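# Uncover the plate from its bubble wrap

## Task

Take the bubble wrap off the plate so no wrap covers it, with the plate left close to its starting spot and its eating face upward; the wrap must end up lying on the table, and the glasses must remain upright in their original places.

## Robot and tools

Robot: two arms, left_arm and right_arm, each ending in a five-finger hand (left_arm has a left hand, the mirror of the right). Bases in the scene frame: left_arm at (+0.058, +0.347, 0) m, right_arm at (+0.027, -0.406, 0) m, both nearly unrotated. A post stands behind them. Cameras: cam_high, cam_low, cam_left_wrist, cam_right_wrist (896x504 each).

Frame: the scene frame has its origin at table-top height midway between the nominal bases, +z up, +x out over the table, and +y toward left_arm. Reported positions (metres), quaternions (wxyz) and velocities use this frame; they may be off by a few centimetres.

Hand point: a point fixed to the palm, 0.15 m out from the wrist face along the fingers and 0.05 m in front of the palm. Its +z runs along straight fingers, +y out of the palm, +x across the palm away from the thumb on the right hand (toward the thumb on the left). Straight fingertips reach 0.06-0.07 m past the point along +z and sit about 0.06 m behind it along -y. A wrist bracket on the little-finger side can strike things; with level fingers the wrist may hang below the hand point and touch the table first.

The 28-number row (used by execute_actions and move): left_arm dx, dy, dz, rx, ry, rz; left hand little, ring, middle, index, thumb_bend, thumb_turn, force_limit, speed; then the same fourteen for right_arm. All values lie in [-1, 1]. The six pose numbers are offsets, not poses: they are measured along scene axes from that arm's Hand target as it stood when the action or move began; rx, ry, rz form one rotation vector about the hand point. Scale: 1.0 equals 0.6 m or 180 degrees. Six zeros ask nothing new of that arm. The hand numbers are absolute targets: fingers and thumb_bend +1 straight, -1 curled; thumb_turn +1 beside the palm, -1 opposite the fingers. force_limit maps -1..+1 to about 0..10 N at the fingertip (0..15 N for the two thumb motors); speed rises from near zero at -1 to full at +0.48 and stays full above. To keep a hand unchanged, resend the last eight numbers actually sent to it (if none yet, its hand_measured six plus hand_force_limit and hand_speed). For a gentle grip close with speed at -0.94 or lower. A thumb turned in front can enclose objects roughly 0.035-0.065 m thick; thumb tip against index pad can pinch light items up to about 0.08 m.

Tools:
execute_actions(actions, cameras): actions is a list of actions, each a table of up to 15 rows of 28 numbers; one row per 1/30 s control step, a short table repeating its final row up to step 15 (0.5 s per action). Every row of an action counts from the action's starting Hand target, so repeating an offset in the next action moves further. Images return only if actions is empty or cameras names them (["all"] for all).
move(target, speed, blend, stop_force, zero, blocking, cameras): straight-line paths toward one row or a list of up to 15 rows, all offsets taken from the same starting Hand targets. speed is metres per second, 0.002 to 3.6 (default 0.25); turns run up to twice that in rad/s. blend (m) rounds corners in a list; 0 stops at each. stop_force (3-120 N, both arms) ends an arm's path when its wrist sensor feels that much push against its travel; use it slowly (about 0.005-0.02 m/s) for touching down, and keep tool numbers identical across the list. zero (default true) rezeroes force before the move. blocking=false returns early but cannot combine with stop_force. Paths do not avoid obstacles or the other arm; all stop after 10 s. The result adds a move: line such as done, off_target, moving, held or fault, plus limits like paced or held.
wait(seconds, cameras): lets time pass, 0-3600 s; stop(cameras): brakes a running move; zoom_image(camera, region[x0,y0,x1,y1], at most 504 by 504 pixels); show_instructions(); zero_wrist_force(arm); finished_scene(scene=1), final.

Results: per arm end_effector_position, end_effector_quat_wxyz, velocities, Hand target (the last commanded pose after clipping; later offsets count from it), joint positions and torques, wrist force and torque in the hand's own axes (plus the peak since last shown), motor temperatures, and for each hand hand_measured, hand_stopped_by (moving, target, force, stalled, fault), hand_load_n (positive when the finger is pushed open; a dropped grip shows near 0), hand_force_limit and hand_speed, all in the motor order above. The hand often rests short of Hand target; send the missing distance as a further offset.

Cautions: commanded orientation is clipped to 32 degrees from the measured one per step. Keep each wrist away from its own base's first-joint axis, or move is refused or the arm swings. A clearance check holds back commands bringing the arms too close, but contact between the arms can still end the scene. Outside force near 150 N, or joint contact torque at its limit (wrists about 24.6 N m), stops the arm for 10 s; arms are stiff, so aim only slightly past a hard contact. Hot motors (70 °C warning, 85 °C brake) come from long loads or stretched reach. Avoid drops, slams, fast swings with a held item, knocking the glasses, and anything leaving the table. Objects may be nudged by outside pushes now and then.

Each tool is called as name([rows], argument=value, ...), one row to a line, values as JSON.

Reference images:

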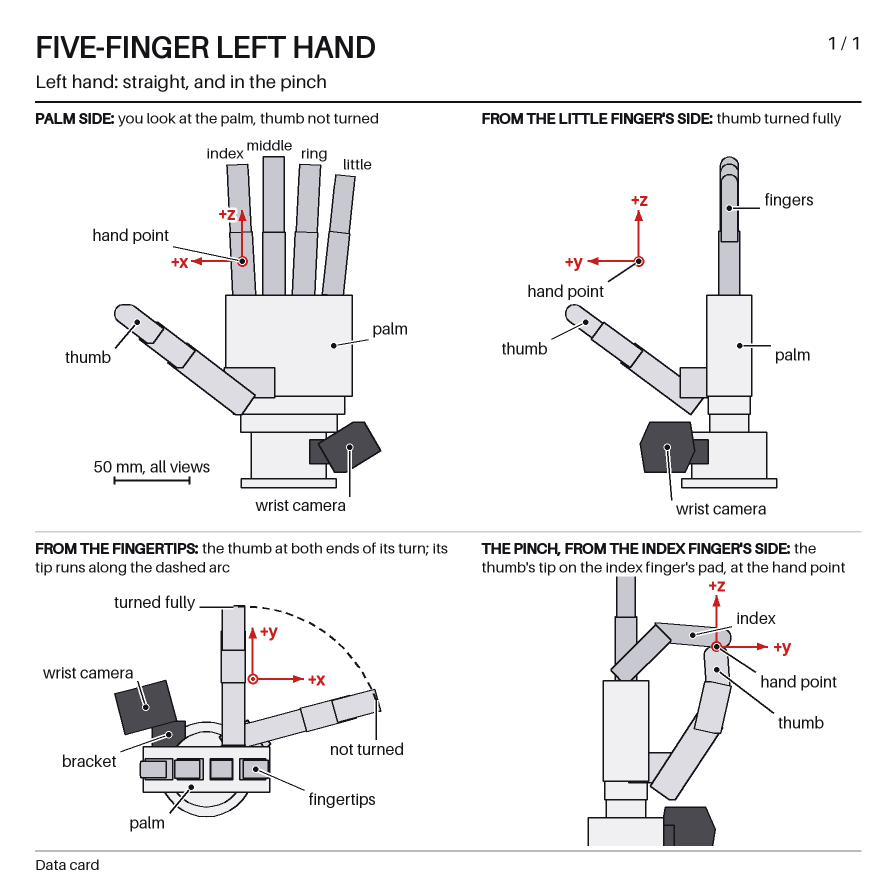

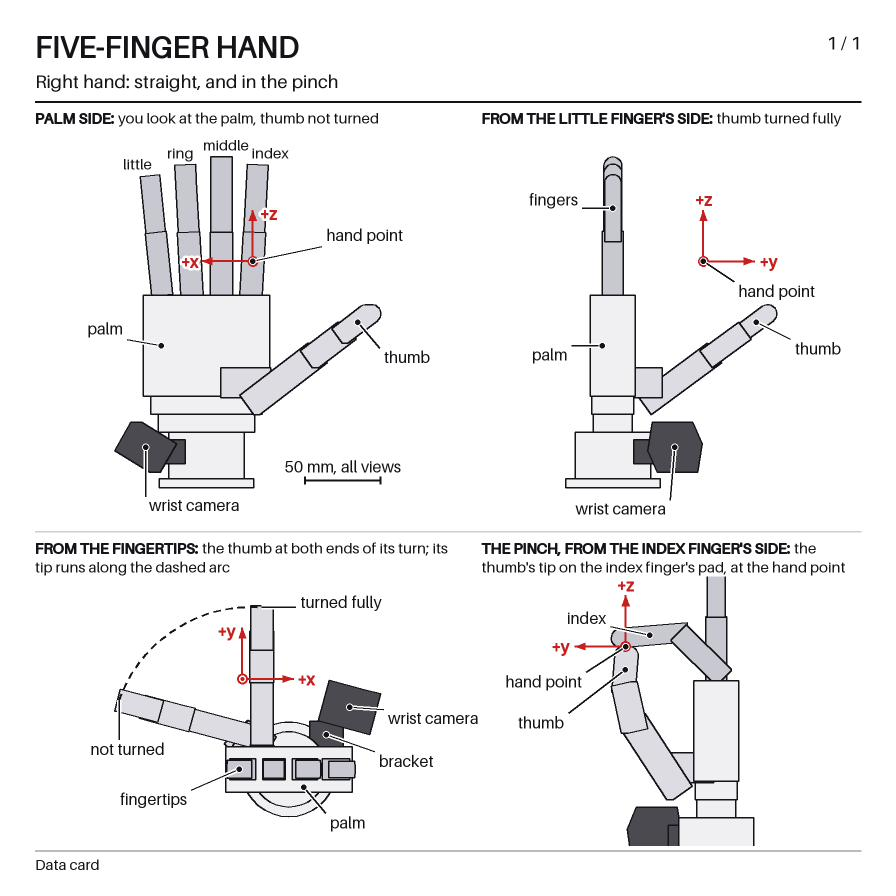

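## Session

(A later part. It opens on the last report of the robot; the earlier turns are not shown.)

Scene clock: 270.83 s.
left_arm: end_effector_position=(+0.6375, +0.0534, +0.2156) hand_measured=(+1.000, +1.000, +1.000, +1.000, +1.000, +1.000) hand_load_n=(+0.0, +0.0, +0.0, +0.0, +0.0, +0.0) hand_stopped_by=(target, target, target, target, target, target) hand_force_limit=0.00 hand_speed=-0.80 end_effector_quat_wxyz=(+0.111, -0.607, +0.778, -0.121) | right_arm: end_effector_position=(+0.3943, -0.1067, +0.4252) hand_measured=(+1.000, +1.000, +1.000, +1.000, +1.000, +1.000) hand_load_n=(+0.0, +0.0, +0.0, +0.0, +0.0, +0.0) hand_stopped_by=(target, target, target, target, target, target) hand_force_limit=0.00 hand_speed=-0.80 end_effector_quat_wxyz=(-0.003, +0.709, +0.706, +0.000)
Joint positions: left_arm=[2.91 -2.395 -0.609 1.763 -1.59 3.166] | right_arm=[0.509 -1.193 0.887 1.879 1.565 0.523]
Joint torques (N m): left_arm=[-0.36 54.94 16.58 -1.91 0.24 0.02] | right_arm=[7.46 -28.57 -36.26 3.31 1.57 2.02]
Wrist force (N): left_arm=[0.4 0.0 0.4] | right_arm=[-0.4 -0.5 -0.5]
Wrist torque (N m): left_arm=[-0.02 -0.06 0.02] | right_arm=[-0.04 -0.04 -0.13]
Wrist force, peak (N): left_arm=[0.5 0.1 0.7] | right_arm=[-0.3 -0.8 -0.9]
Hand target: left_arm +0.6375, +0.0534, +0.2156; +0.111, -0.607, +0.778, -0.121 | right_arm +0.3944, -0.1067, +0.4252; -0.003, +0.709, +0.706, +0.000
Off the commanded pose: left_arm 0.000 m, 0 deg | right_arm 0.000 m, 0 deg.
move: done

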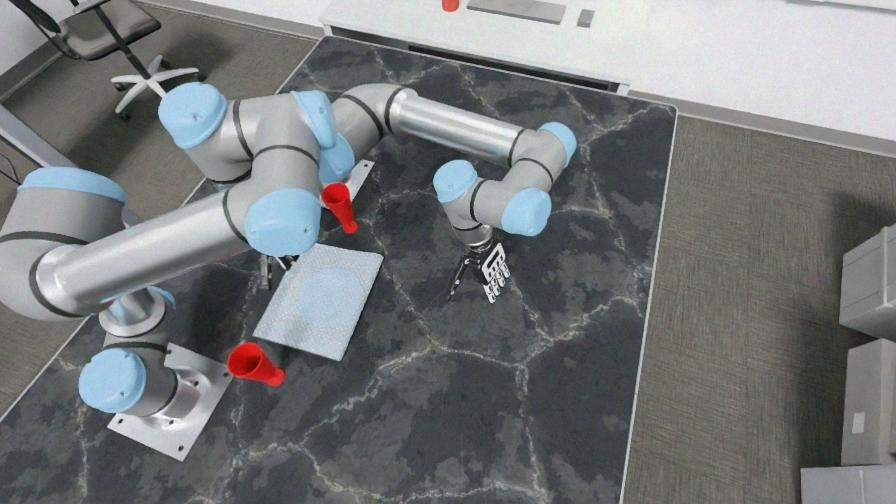

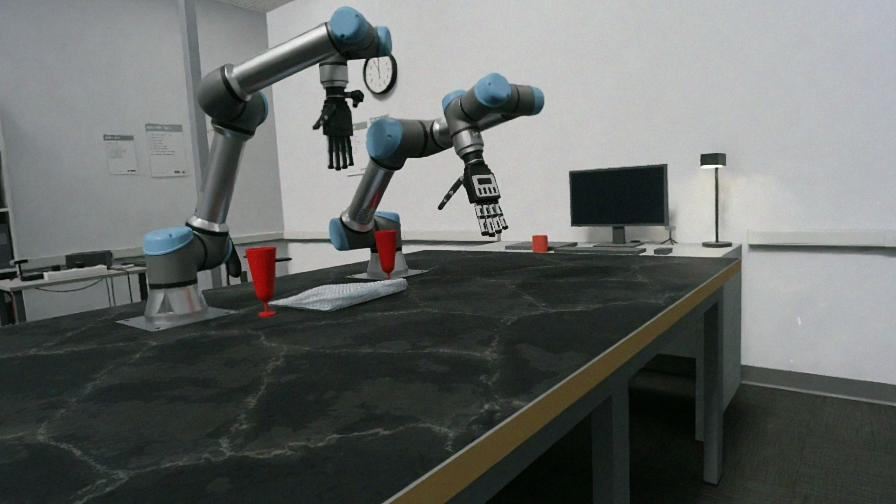

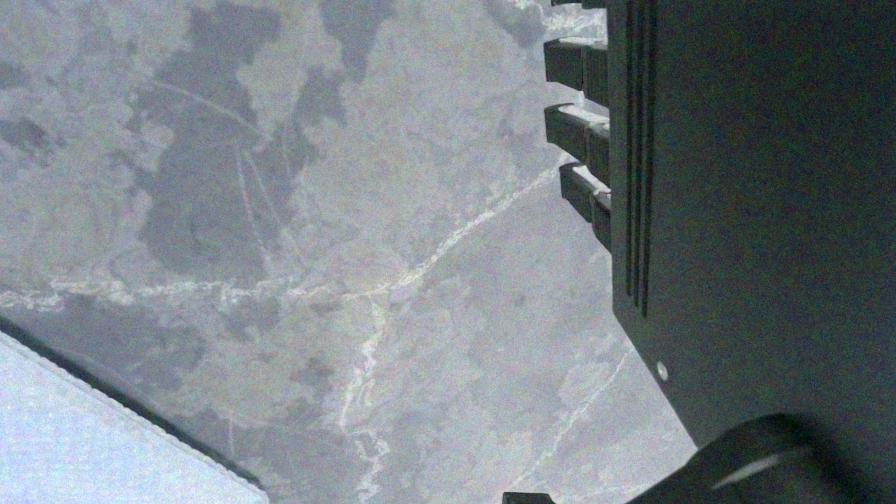

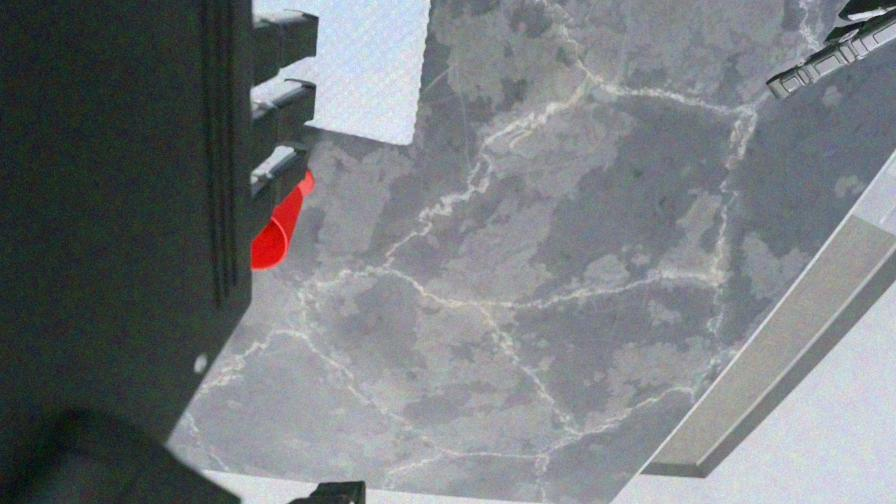

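move(target=[0,0.5,0.1,0,0,0,1,1,1,1,1,1,0,-0.8,-0.1,0.2,0.0,0,0.3056,0,1,1,1,1,1,1,0,-0.8], cameras=["all"], speed=0.4)

Scene clock: 278.90 s.
left_arm: end_effector_position=(+0.6375, +0.3533, +0.2756) hand_measured=(+1.000, +1.000, +1.000, +1.000, +1.000, +1.000) hand_load_n=(+0.0, +0.0, +0.0, +0.0, +0.0, +0.0) hand_stopped_by=(target, target, target, target, target, target) hand_force_limit=0.00 hand_speed=-0.80 end_effector_quat_wxyz=(+0.111, -0.607, +0.778, -0.121) | right_arm: end_effector_position=(+0.3344, +0.0132, +0.4252) hand_measured=(+1.000, +1.000, +1.000, +1.000, +1.000, +1.000) hand_load_n=(+0.0, +0.0, +0.0, +0.0, +0.0, +0.0) hand_stopped_by=(target, target, target, target, target, target) hand_force_limit=0.00 hand_speed=-0.80 end_effector_quat_wxyz=(-0.328, +0.629, +0.624, -0.327)
Joint positions: left_arm=[3.436 -2.211 -0.781 1.719 -1.425 3.667] | right_arm=[0.539 -0.686 0.406 2.737 1.123 0.341]
Joint torques (N m): left_arm=[13.55 39.96 22.73 -3.65 1.15 2.64] | right_arm=[6.58 -48.98 -6.8 3.98 -1.77 -1.38]
Wrist force (N): left_arm=[0.3 0.5 0.5] | right_arm=[0.1 0.4 0.4]
Wrist torque (N m): left_arm=[0.05 -0.01 -0.05] | right_arm=[0.13 -0.10 0.20]
Wrist force, peak (N): left_arm=[1.4 -0.2 0.6] | right_arm=[-0.1 -0.5 -1.1]
Hand target: left_arm +0.6375, +0.3534, +0.2756; +0.111, -0.607, +0.778, -0.121 | right_arm +0.3344, +0.0133, +0.4252; -0.329, +0.628, +0.624, -0.328
Off the commanded pose: left_arm 0.000 m, 0 deg | right_arm 0.000 m, 0 deg.
move: done

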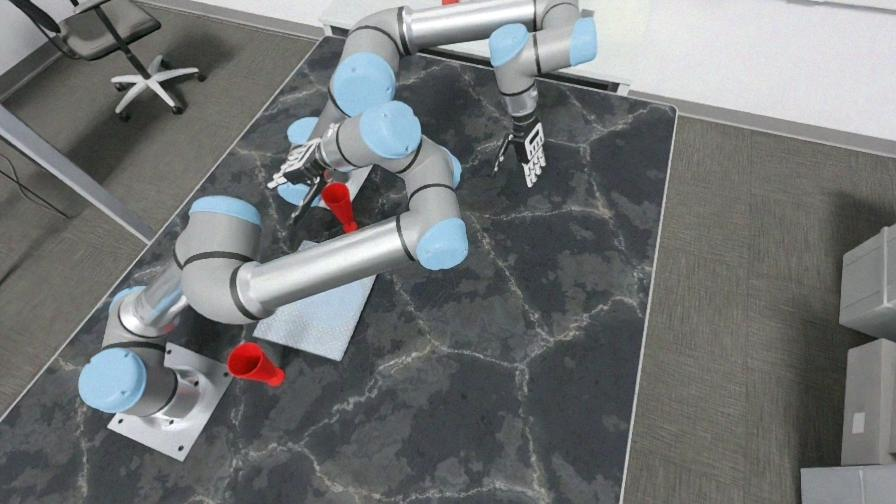

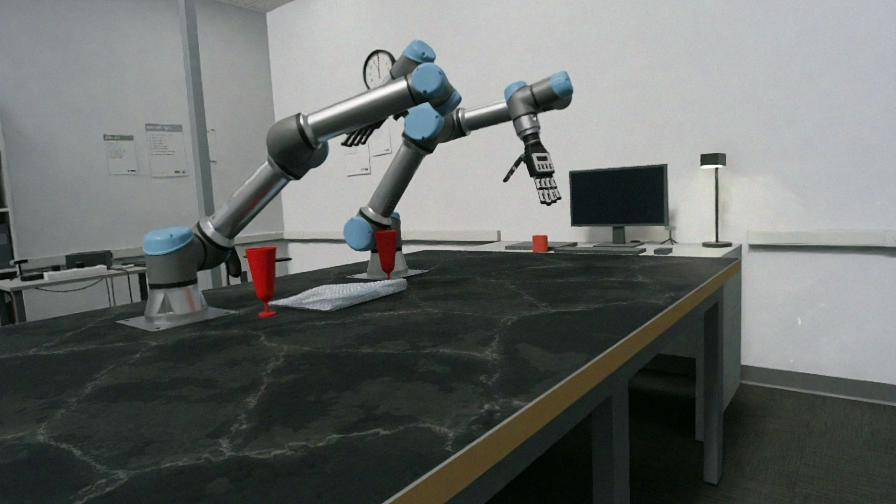

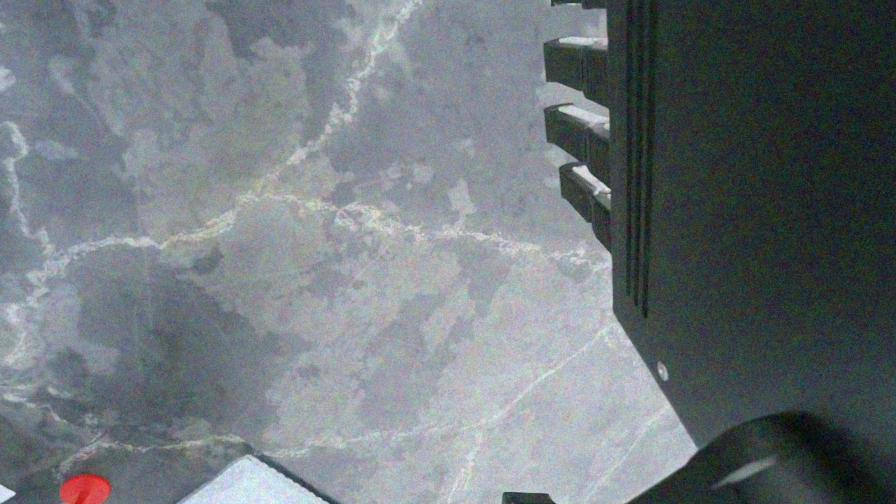

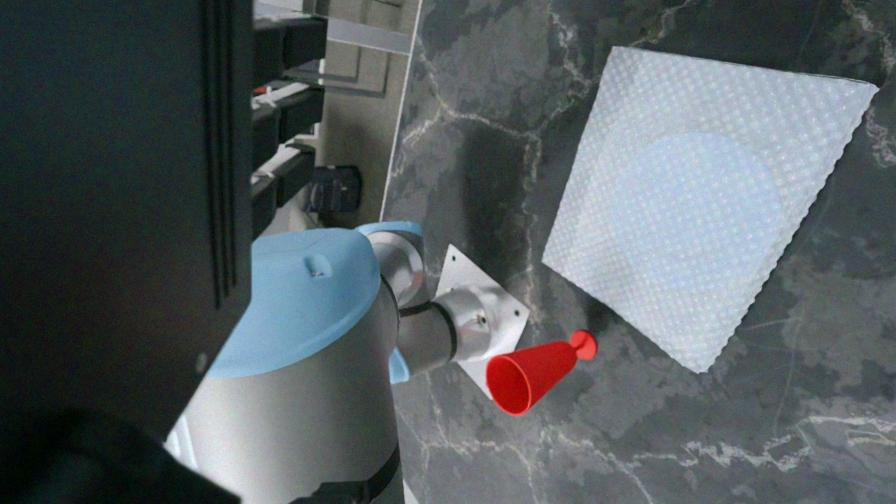

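zoom_image(camera="cam_right_wrist", region=[530, 30, 890, 390])

zoom_image(camera="cam_right_wrist", region=[530, 30, 700, 200])

Scaled by 1.400 from the camera's image (finer frame: 1280x720).

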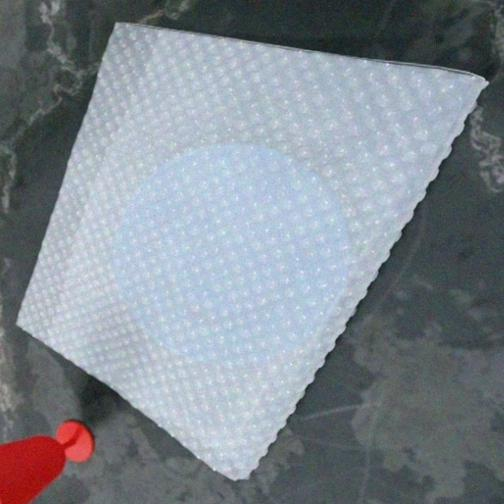

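Scaled by 2.965 from the camera's image (finer frame: 1280x720).

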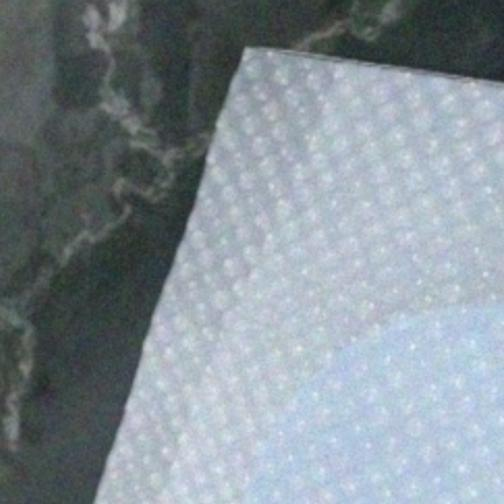

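move(target=[-0.3125,-0.09,0.29,0,0,0,1,1,1,1,1,1,0,-0.8,-0.2,-0.03,-0.3,0,0,0,-1,-1,0.2,0.2,0.3,-1,0,0], cameras=["all"], speed=0.3)

Scene clock: 331.70 s.
left_arm: end_effector_position=(+0.4500, +0.2994, +0.4496) hand_measured=(+1.000, +1.000, +1.000, +1.000, +1.000, +1.000) hand_load_n=(+0.0, +0.0, -0.5, +0.0, +0.0, +0.0) hand_stopped_by=(target, target, target, target, target, target) hand_force_limit=0.00 hand_speed=-0.80 end_effector_quat_wxyz=(+0.111, -0.607, +0.778, -0.121) | right_arm: end_effector_position=(+0.2144, -0.0047, +0.2452) hand_measured=(-1.000, -1.000, +0.200, +0.200, +0.300, -1.000) hand_load_n=(+0.0, +0.0, +0.0, +0.0, +0.0, +0.0) hand_stopped_by=(target, target, target, target, target, target) hand_force_limit=0.00 hand_speed=0.00 end_effector_quat_wxyz=(-0.329, +0.628, +0.624, -0.328)
Joint positions: left_arm=[3.448 -1.774 -0.956 1.455 -1.421 3.679] | right_arm=[0.627 -0.952 1.335 2.045 1.056 0.405]
Joint torques (N m): left_arm=[13.29 34.19 22.86 -3.76 1.63 2.67] | right_arm=[-6.93 -54.9 -5.4 1.03 -1.94 2.02]
Wrist force (N): left_arm=[0.4 0.4 0.6] | right_arm=[0.0 0.3 0.2]
Wrist torque (N m): left_arm=[0.03 -0.03 -0.02] | right_arm=[0.13 -0.10 0.05]
Wrist force, peak (N): left_arm=[0.0 0.0 1.8] | right_arm=[0.2 0.8 1.5]
Hand target: left_arm +0.4500, +0.2994, +0.4496; +0.111, -0.607, +0.778, -0.121 | right_arm +0.2144, -0.0047, +0.2452; -0.329, +0.628, +0.624, -0.328
Off the commanded pose: left_arm 0.000 m, 0 deg | right_arm 0.000 m, 0 deg.
move: done

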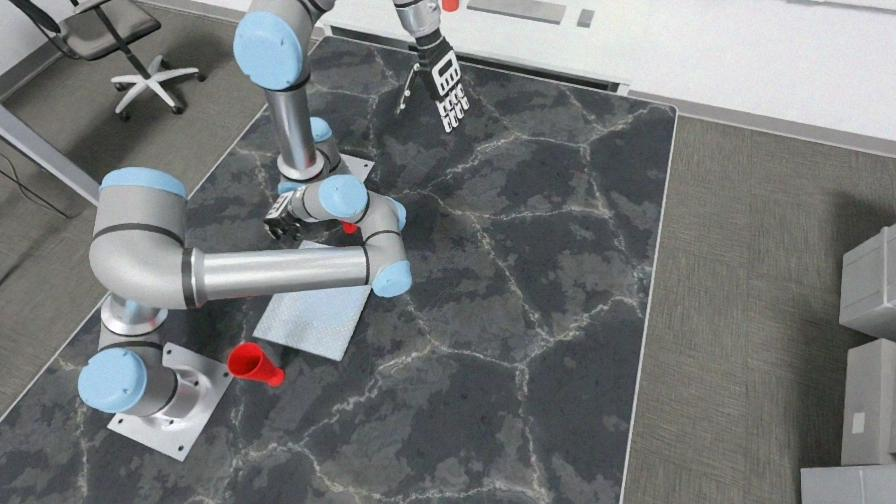

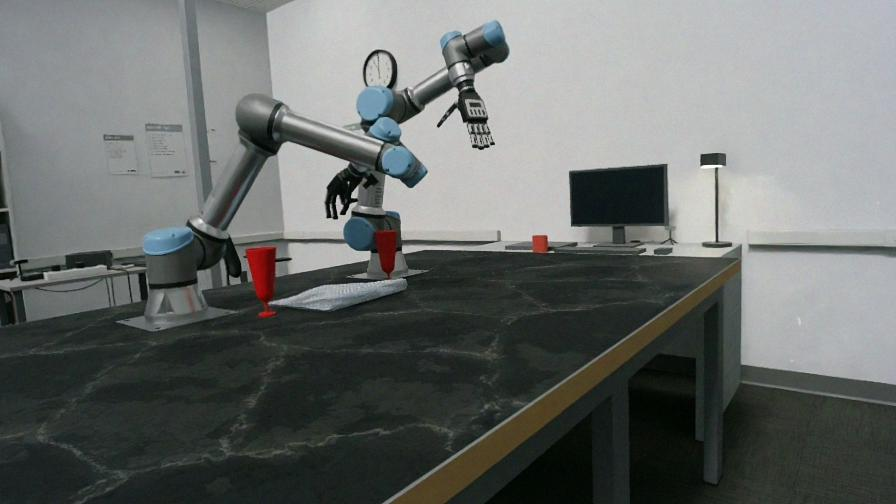

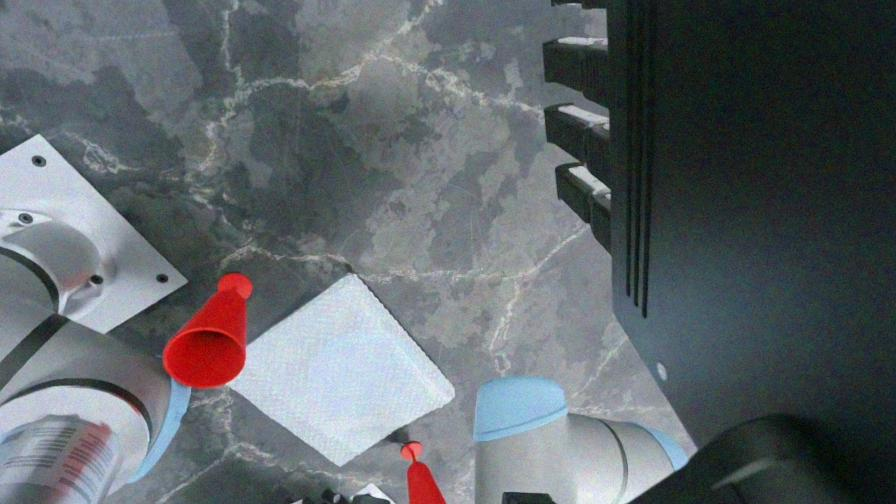

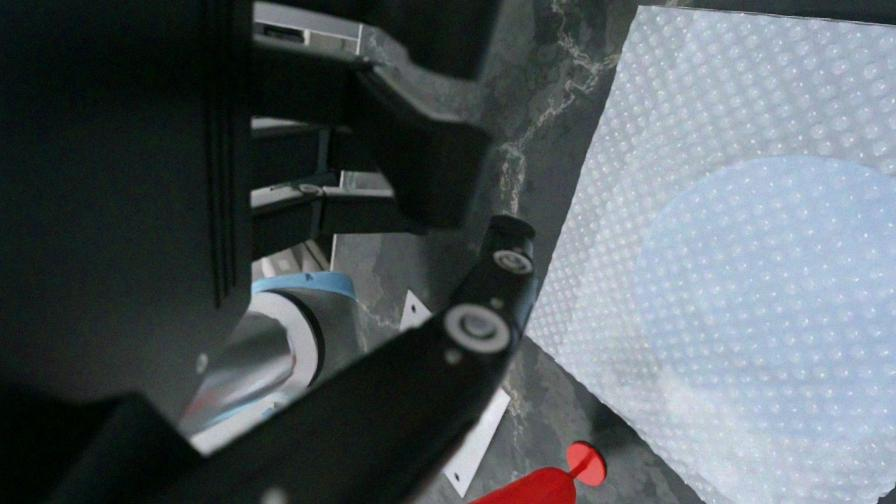

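move(target=[0,0,0,0,0,0,1,1,1,1,1,1,0,-0.8,0,0,-0.2,0,0,0,-1,-1,0.2,0.2,0.3,-1,0,0], cameras=["cam_high","cam_low","cam_left_wrist","cam_right_wrist"], speed=0.2)

Scene clock: 345.43 s.
left_arm: end_effector_position=(+0.4500, +0.2994, +0.4496) hand_measured=(+1.000, +1.000, +1.000, +1.000, +1.000, +1.000) hand_load_n=(+0.0, +0.0, +0.0, +0.0, +0.0, +0.0) hand_stopped_by=(target, target, target, target, target, target) hand_force_limit=0.00 hand_speed=-0.80 end_effector_quat_wxyz=(+0.111, -0.607, +0.778, -0.121) | right_arm: end_effector_position=(+0.2144, -0.0048, +0.1254) hand_measured=(-1.000, -1.000, +0.200, +0.200, +0.300, -1.000) hand_load_n=(+0.0, +0.0, +0.0, +0.0, +0.0, +0.0) hand_stopped_by=(target, target, target, target, target, target) hand_force_limit=0.00 hand_speed=0.00 end_effector_quat_wxyz=(-0.329, +0.628, +0.624, -0.328)
Joint positions: left_arm=[3.448 -1.774 -0.956 1.455 -1.421 3.679] | right_arm=[0.627 -0.813 1.437 1.804 1.056 0.405]
Joint torques (N m): left_arm=[13.07 34.25 22.72 -3.74 1.66 2.71] | right_arm=[5.24 -42.19 -3.22 1.37 -1.99 1.91]
Wrist force (N): left_arm=[0.8 0.3 0.5] | right_arm=[-0.2 0.3 0.4]
Wrist torque (N m): left_arm=[0.01 -0.08 -0.01] | right_arm=[0.14 -0.06 0.04]
Wrist force, peak (N): left_arm=[0.6 0.5 0.9] | right_arm=[0.4 1.1 0.8]
Hand target: left_arm +0.4500, +0.2994, +0.4496; +0.111, -0.607, +0.778, -0.121 | right_arm +0.2144, -0.0047, +0.1252; -0.329, +0.628, +0.624, -0.328
Off the commanded pose: left_arm 0.000 m, 0 deg | right_arm 0.000 m, 0 deg.
move: done

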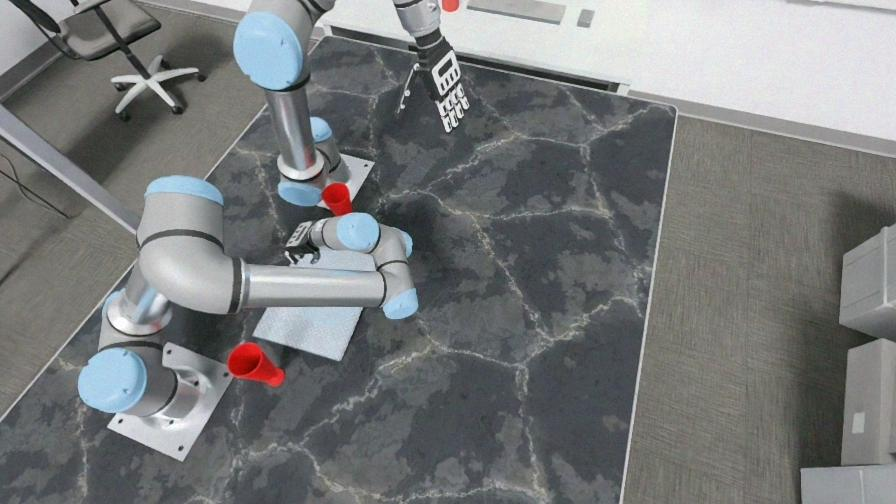

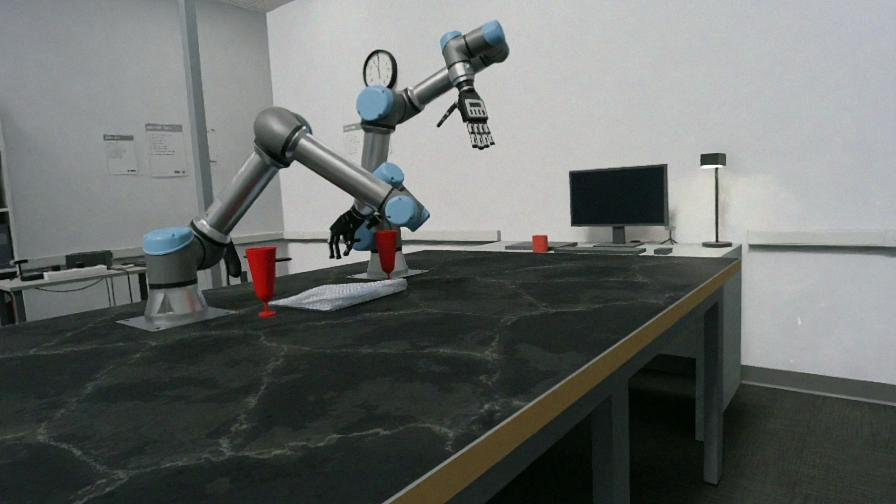

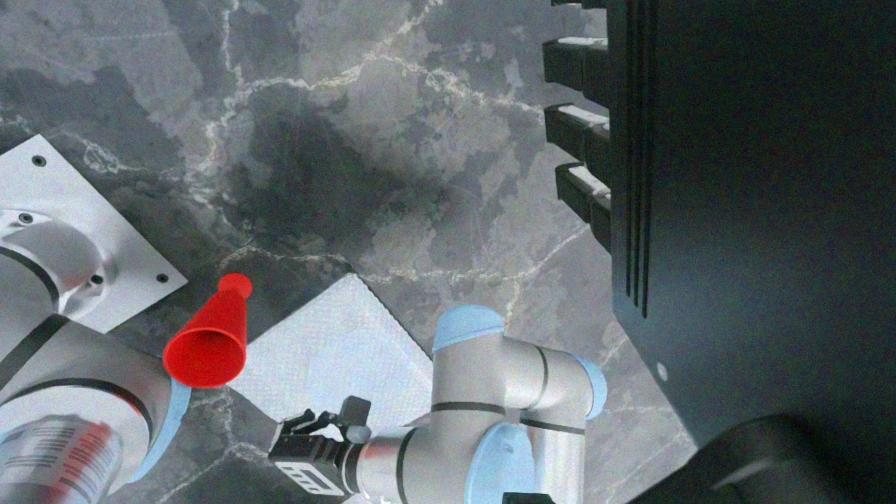

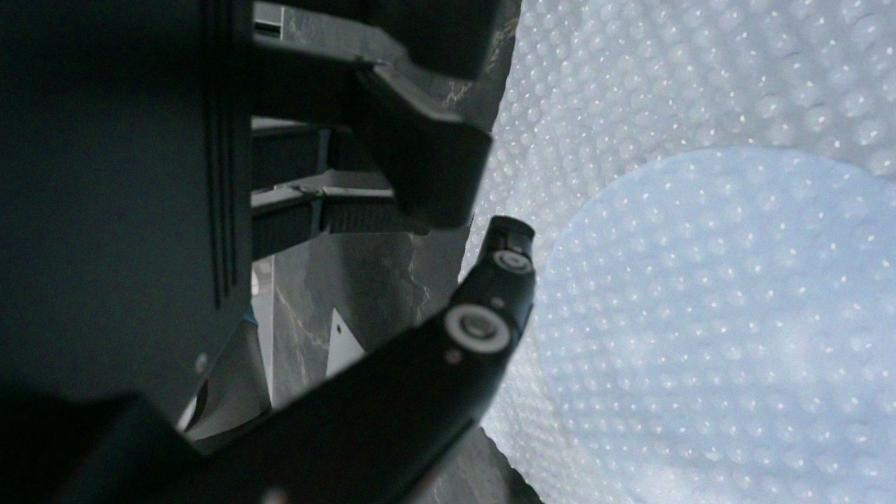

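move(target=[0,0,0,0,0,0,1,1,1,1,1,1,0,-0.8,-0.025,-0.075,-0.1,0,0,0,-1,-1,0.2,0.2,0.3,-1,0,0], cameras=["cam_high","cam_low","cam_left_wrist","cam_right_wrist"], speed=0.15)

Scene clock: 359.33 s.
left_arm: end_effector_position=(+0.4500, +0.2994, +0.4496) hand_measured=(+1.000, +1.000, +1.000, +1.000, +1.000, +1.000) hand_load_n=(-0.5, +0.0, +0.0, +0.0, +0.0, +0.0) hand_stopped_by=(target, target, target, target, target, target) hand_force_limit=0.00 hand_speed=-0.80 end_effector_quat_wxyz=(+0.111, -0.607, +0.778, -0.121) | right_arm: end_effector_position=(+0.1994, -0.0497, +0.0653) hand_measured=(-1.000, -1.000, +0.200, +0.200, +0.300, -1.000) hand_load_n=(+0.0, +0.0, +0.0, +0.0, +0.0, +0.0) hand_stopped_by=(target, target, target, target, target, target) hand_force_limit=0.00 hand_speed=0.00 end_effector_quat_wxyz=(-0.329, +0.628, +0.624, -0.328)
Joint positions: left_arm=[3.448 -1.774 -0.956 1.455 -1.421 3.679] | right_arm=[0.573 -0.8 1.62 1.627 1.097 0.365]
Joint torques (N m): left_arm=[13.72 33.48 22.78 -3.89 1.49 2.6] | right_arm=[-7.32 -39.72 0.03 1.22 0.83 -1.75]
Wrist force (N): left_arm=[0.5 0.4 0.7] | right_arm=[0.4 0.4 0.2]
Wrist torque (N m): left_arm=[0.02 -0.03 -0.02] | right_arm=[0.15 -0.14 0.23]
Wrist force, peak (N): left_arm=[0.6 0.6 0.8] | right_arm=[0.2 0.9 0.7]
Hand target: left_arm +0.4500, +0.2994, +0.4496; +0.111, -0.607, +0.778, -0.121 | right_arm +0.1994, -0.0497, +0.0652; -0.329, +0.628, +0.624, -0.328
Off the commanded pose: left_arm 0.000 m, 0 deg | right_arm 0.000 m, 0 deg.
move: done

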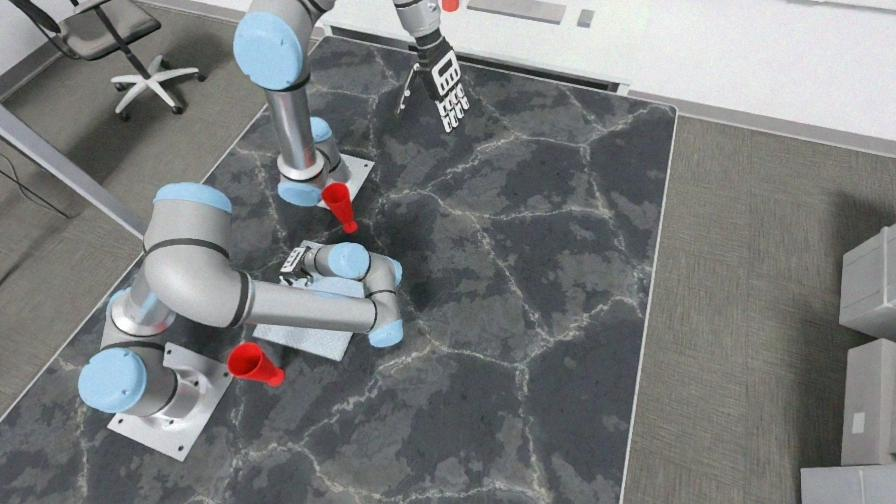

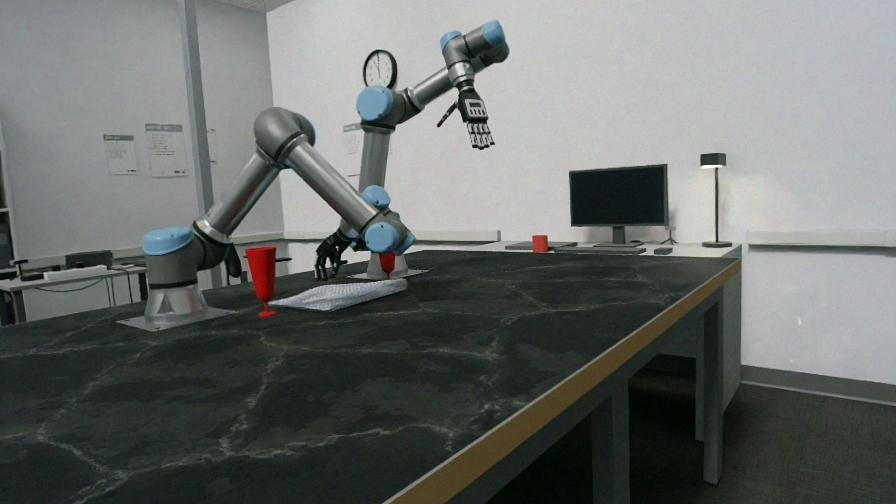

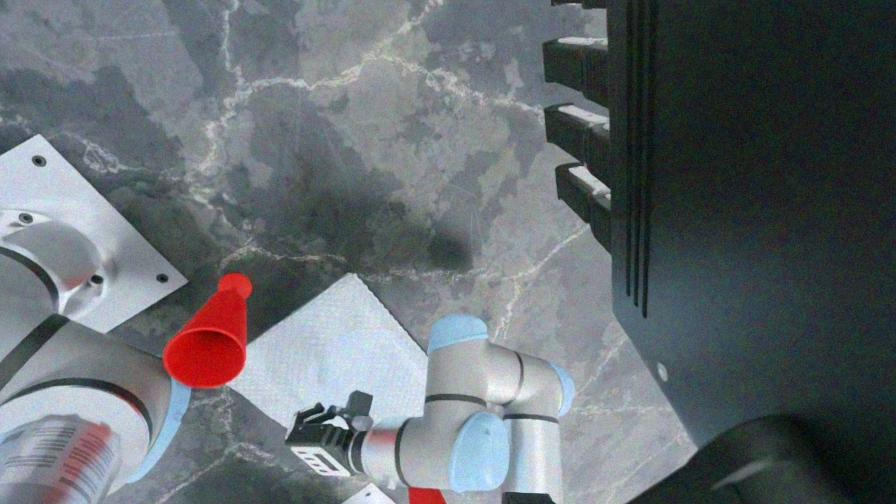

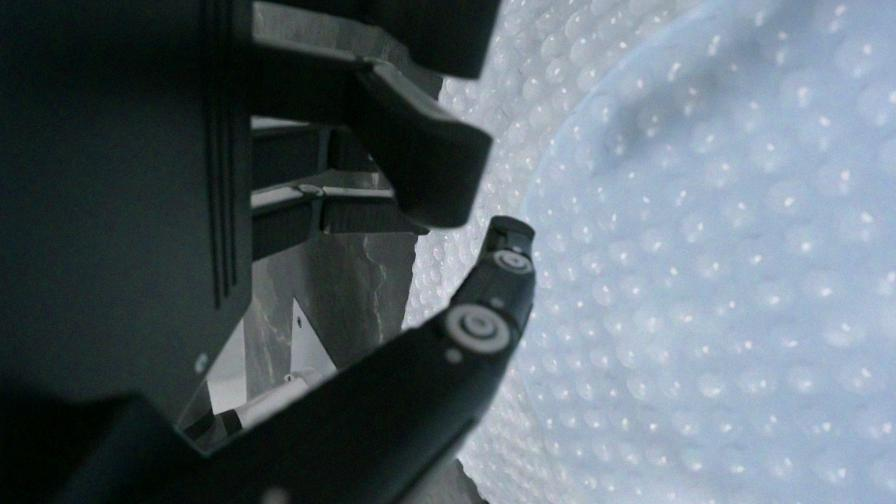

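move(target=[0,0,0,0,0,0,1,1,1,1,1,1,0,-0.8,-0.06,0,-0.04,0,0,0,-1,-1,0.2,0.2,0.3,-1,0,0], cameras=["cam_high","cam_low","cam_left_wrist","cam_right_wrist"], speed=0.1)

zoom_image(camera="cam_left_wrist", region=[200, 250, 480, 504])

zoom_image(camera="cam_low", region=[250, 210, 430, 330])

Scene clock: 369.57 s.
left_arm: end_effector_position=(+0.4500, +0.2994, +0.4496) hand_measured=(+1.000, +1.000, +1.000, +1.000, +1.000, +1.000) hand_load_n=(+0.5, +0.0, +0.0, +0.0, +0.0, +0.0) hand_stopped_by=(target, target, target, target, target, target) hand_force_limit=0.00 hand_speed=-0.80 end_effector_quat_wxyz=(+0.111, -0.607, +0.778, -0.121) | right_arm: end_effector_position=(+0.1635, -0.0497, +0.0412) hand_measured=(-1.000, -1.000, +0.200, +0.200, +0.300, -1.000) hand_load_n=(+0.0, +0.0, +0.0, +0.0, +0.0, +0.0) hand_stopped_by=(target, target, target, target, target, target) hand_force_limit=0.00 hand_speed=0.00 end_effector_quat_wxyz=(-0.329, +0.628, +0.624, -0.328)
Joint positions: left_arm=[3.448 -1.774 -0.956 1.455 -1.421 3.679] | right_arm=[0.615 -0.794 1.697 1.529 1.065 0.396]
Joint torques (N m): left_arm=[13.48 32.83 22.94 -3.7 1.49 2.51] | right_arm=[9.45 -38.28 1.88 1.26 -2.14 1.87]
Wrist force (N): left_arm=[0.5 0.3 0.5] | right_arm=[-0.3 0.7 0.1]
Wrist torque (N m): left_arm=[0.01 -0.04 -0.02] | right_arm=[0.20 -0.05 0.03]
Wrist force, peak (N): left_arm=[0.5 0.4 1.1] | right_arm=[0.1 0.0 1.1]
Hand target: left_arm +0.4500, +0.2994, +0.4496; +0.111, -0.607, +0.778, -0.121 | right_arm +0.1634, -0.0497, +0.0412; -0.329, +0.628, +0.624, -0.328
Off the commanded pose: left_arm 0.000 m, 0 deg | right_arm 0.000 m, 0 deg.
move: done

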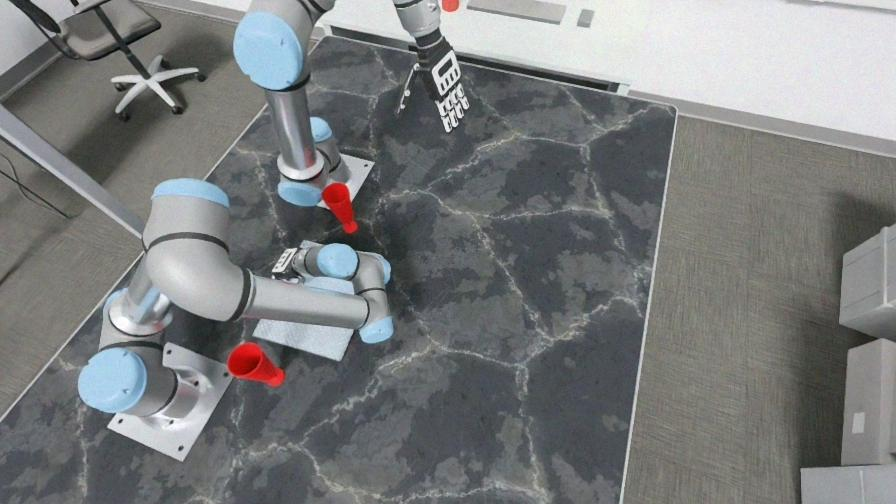

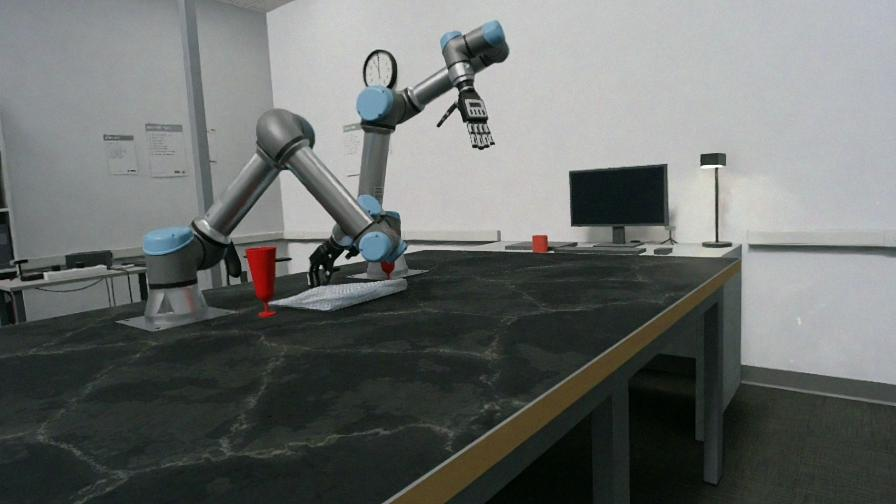

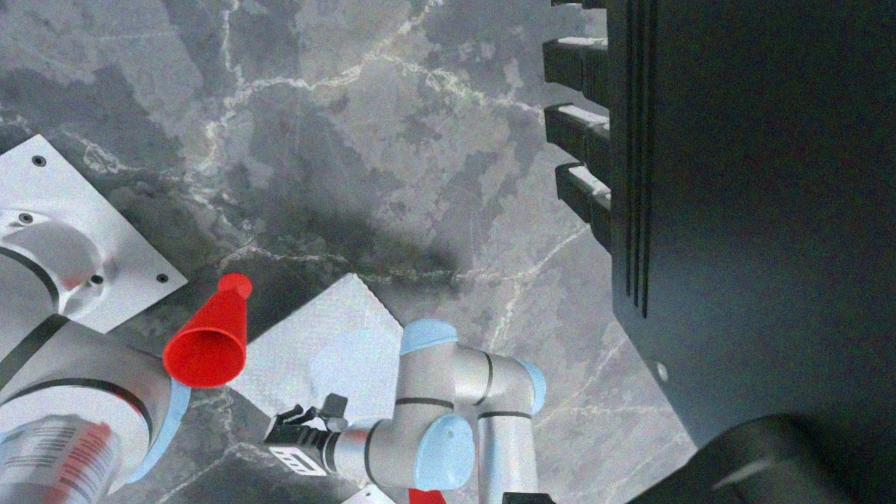

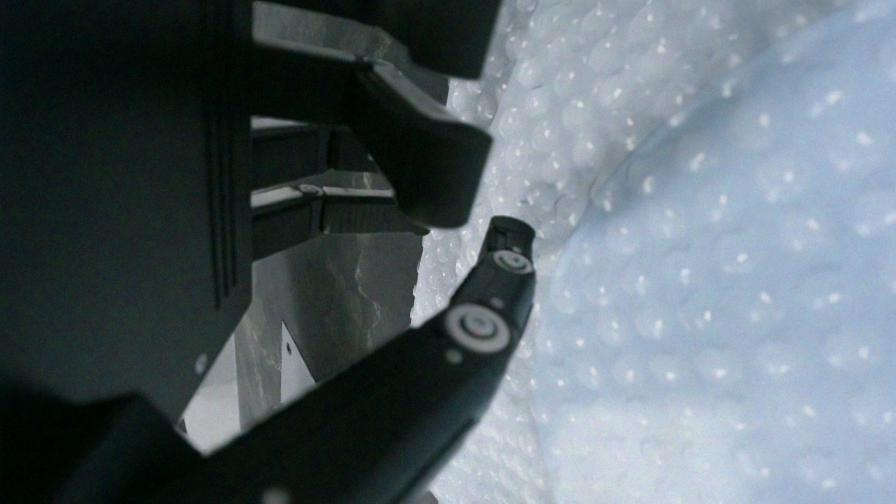

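Scaled by 1.800 from the camera's image (finer frame: 1280x720).

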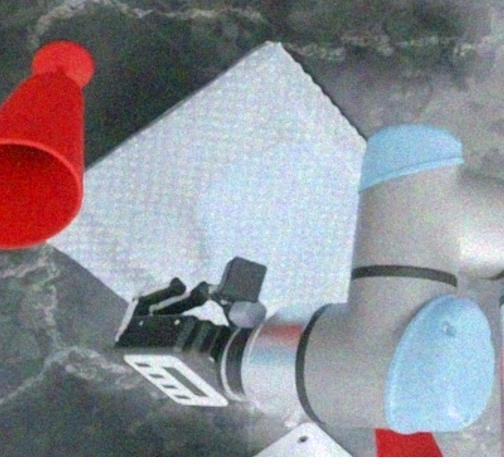

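Scaled by 2.800 from the camera's image (finer frame: 1280x720).

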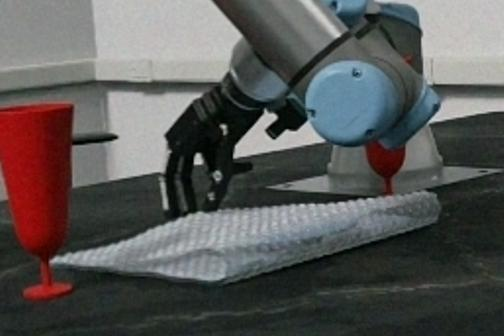

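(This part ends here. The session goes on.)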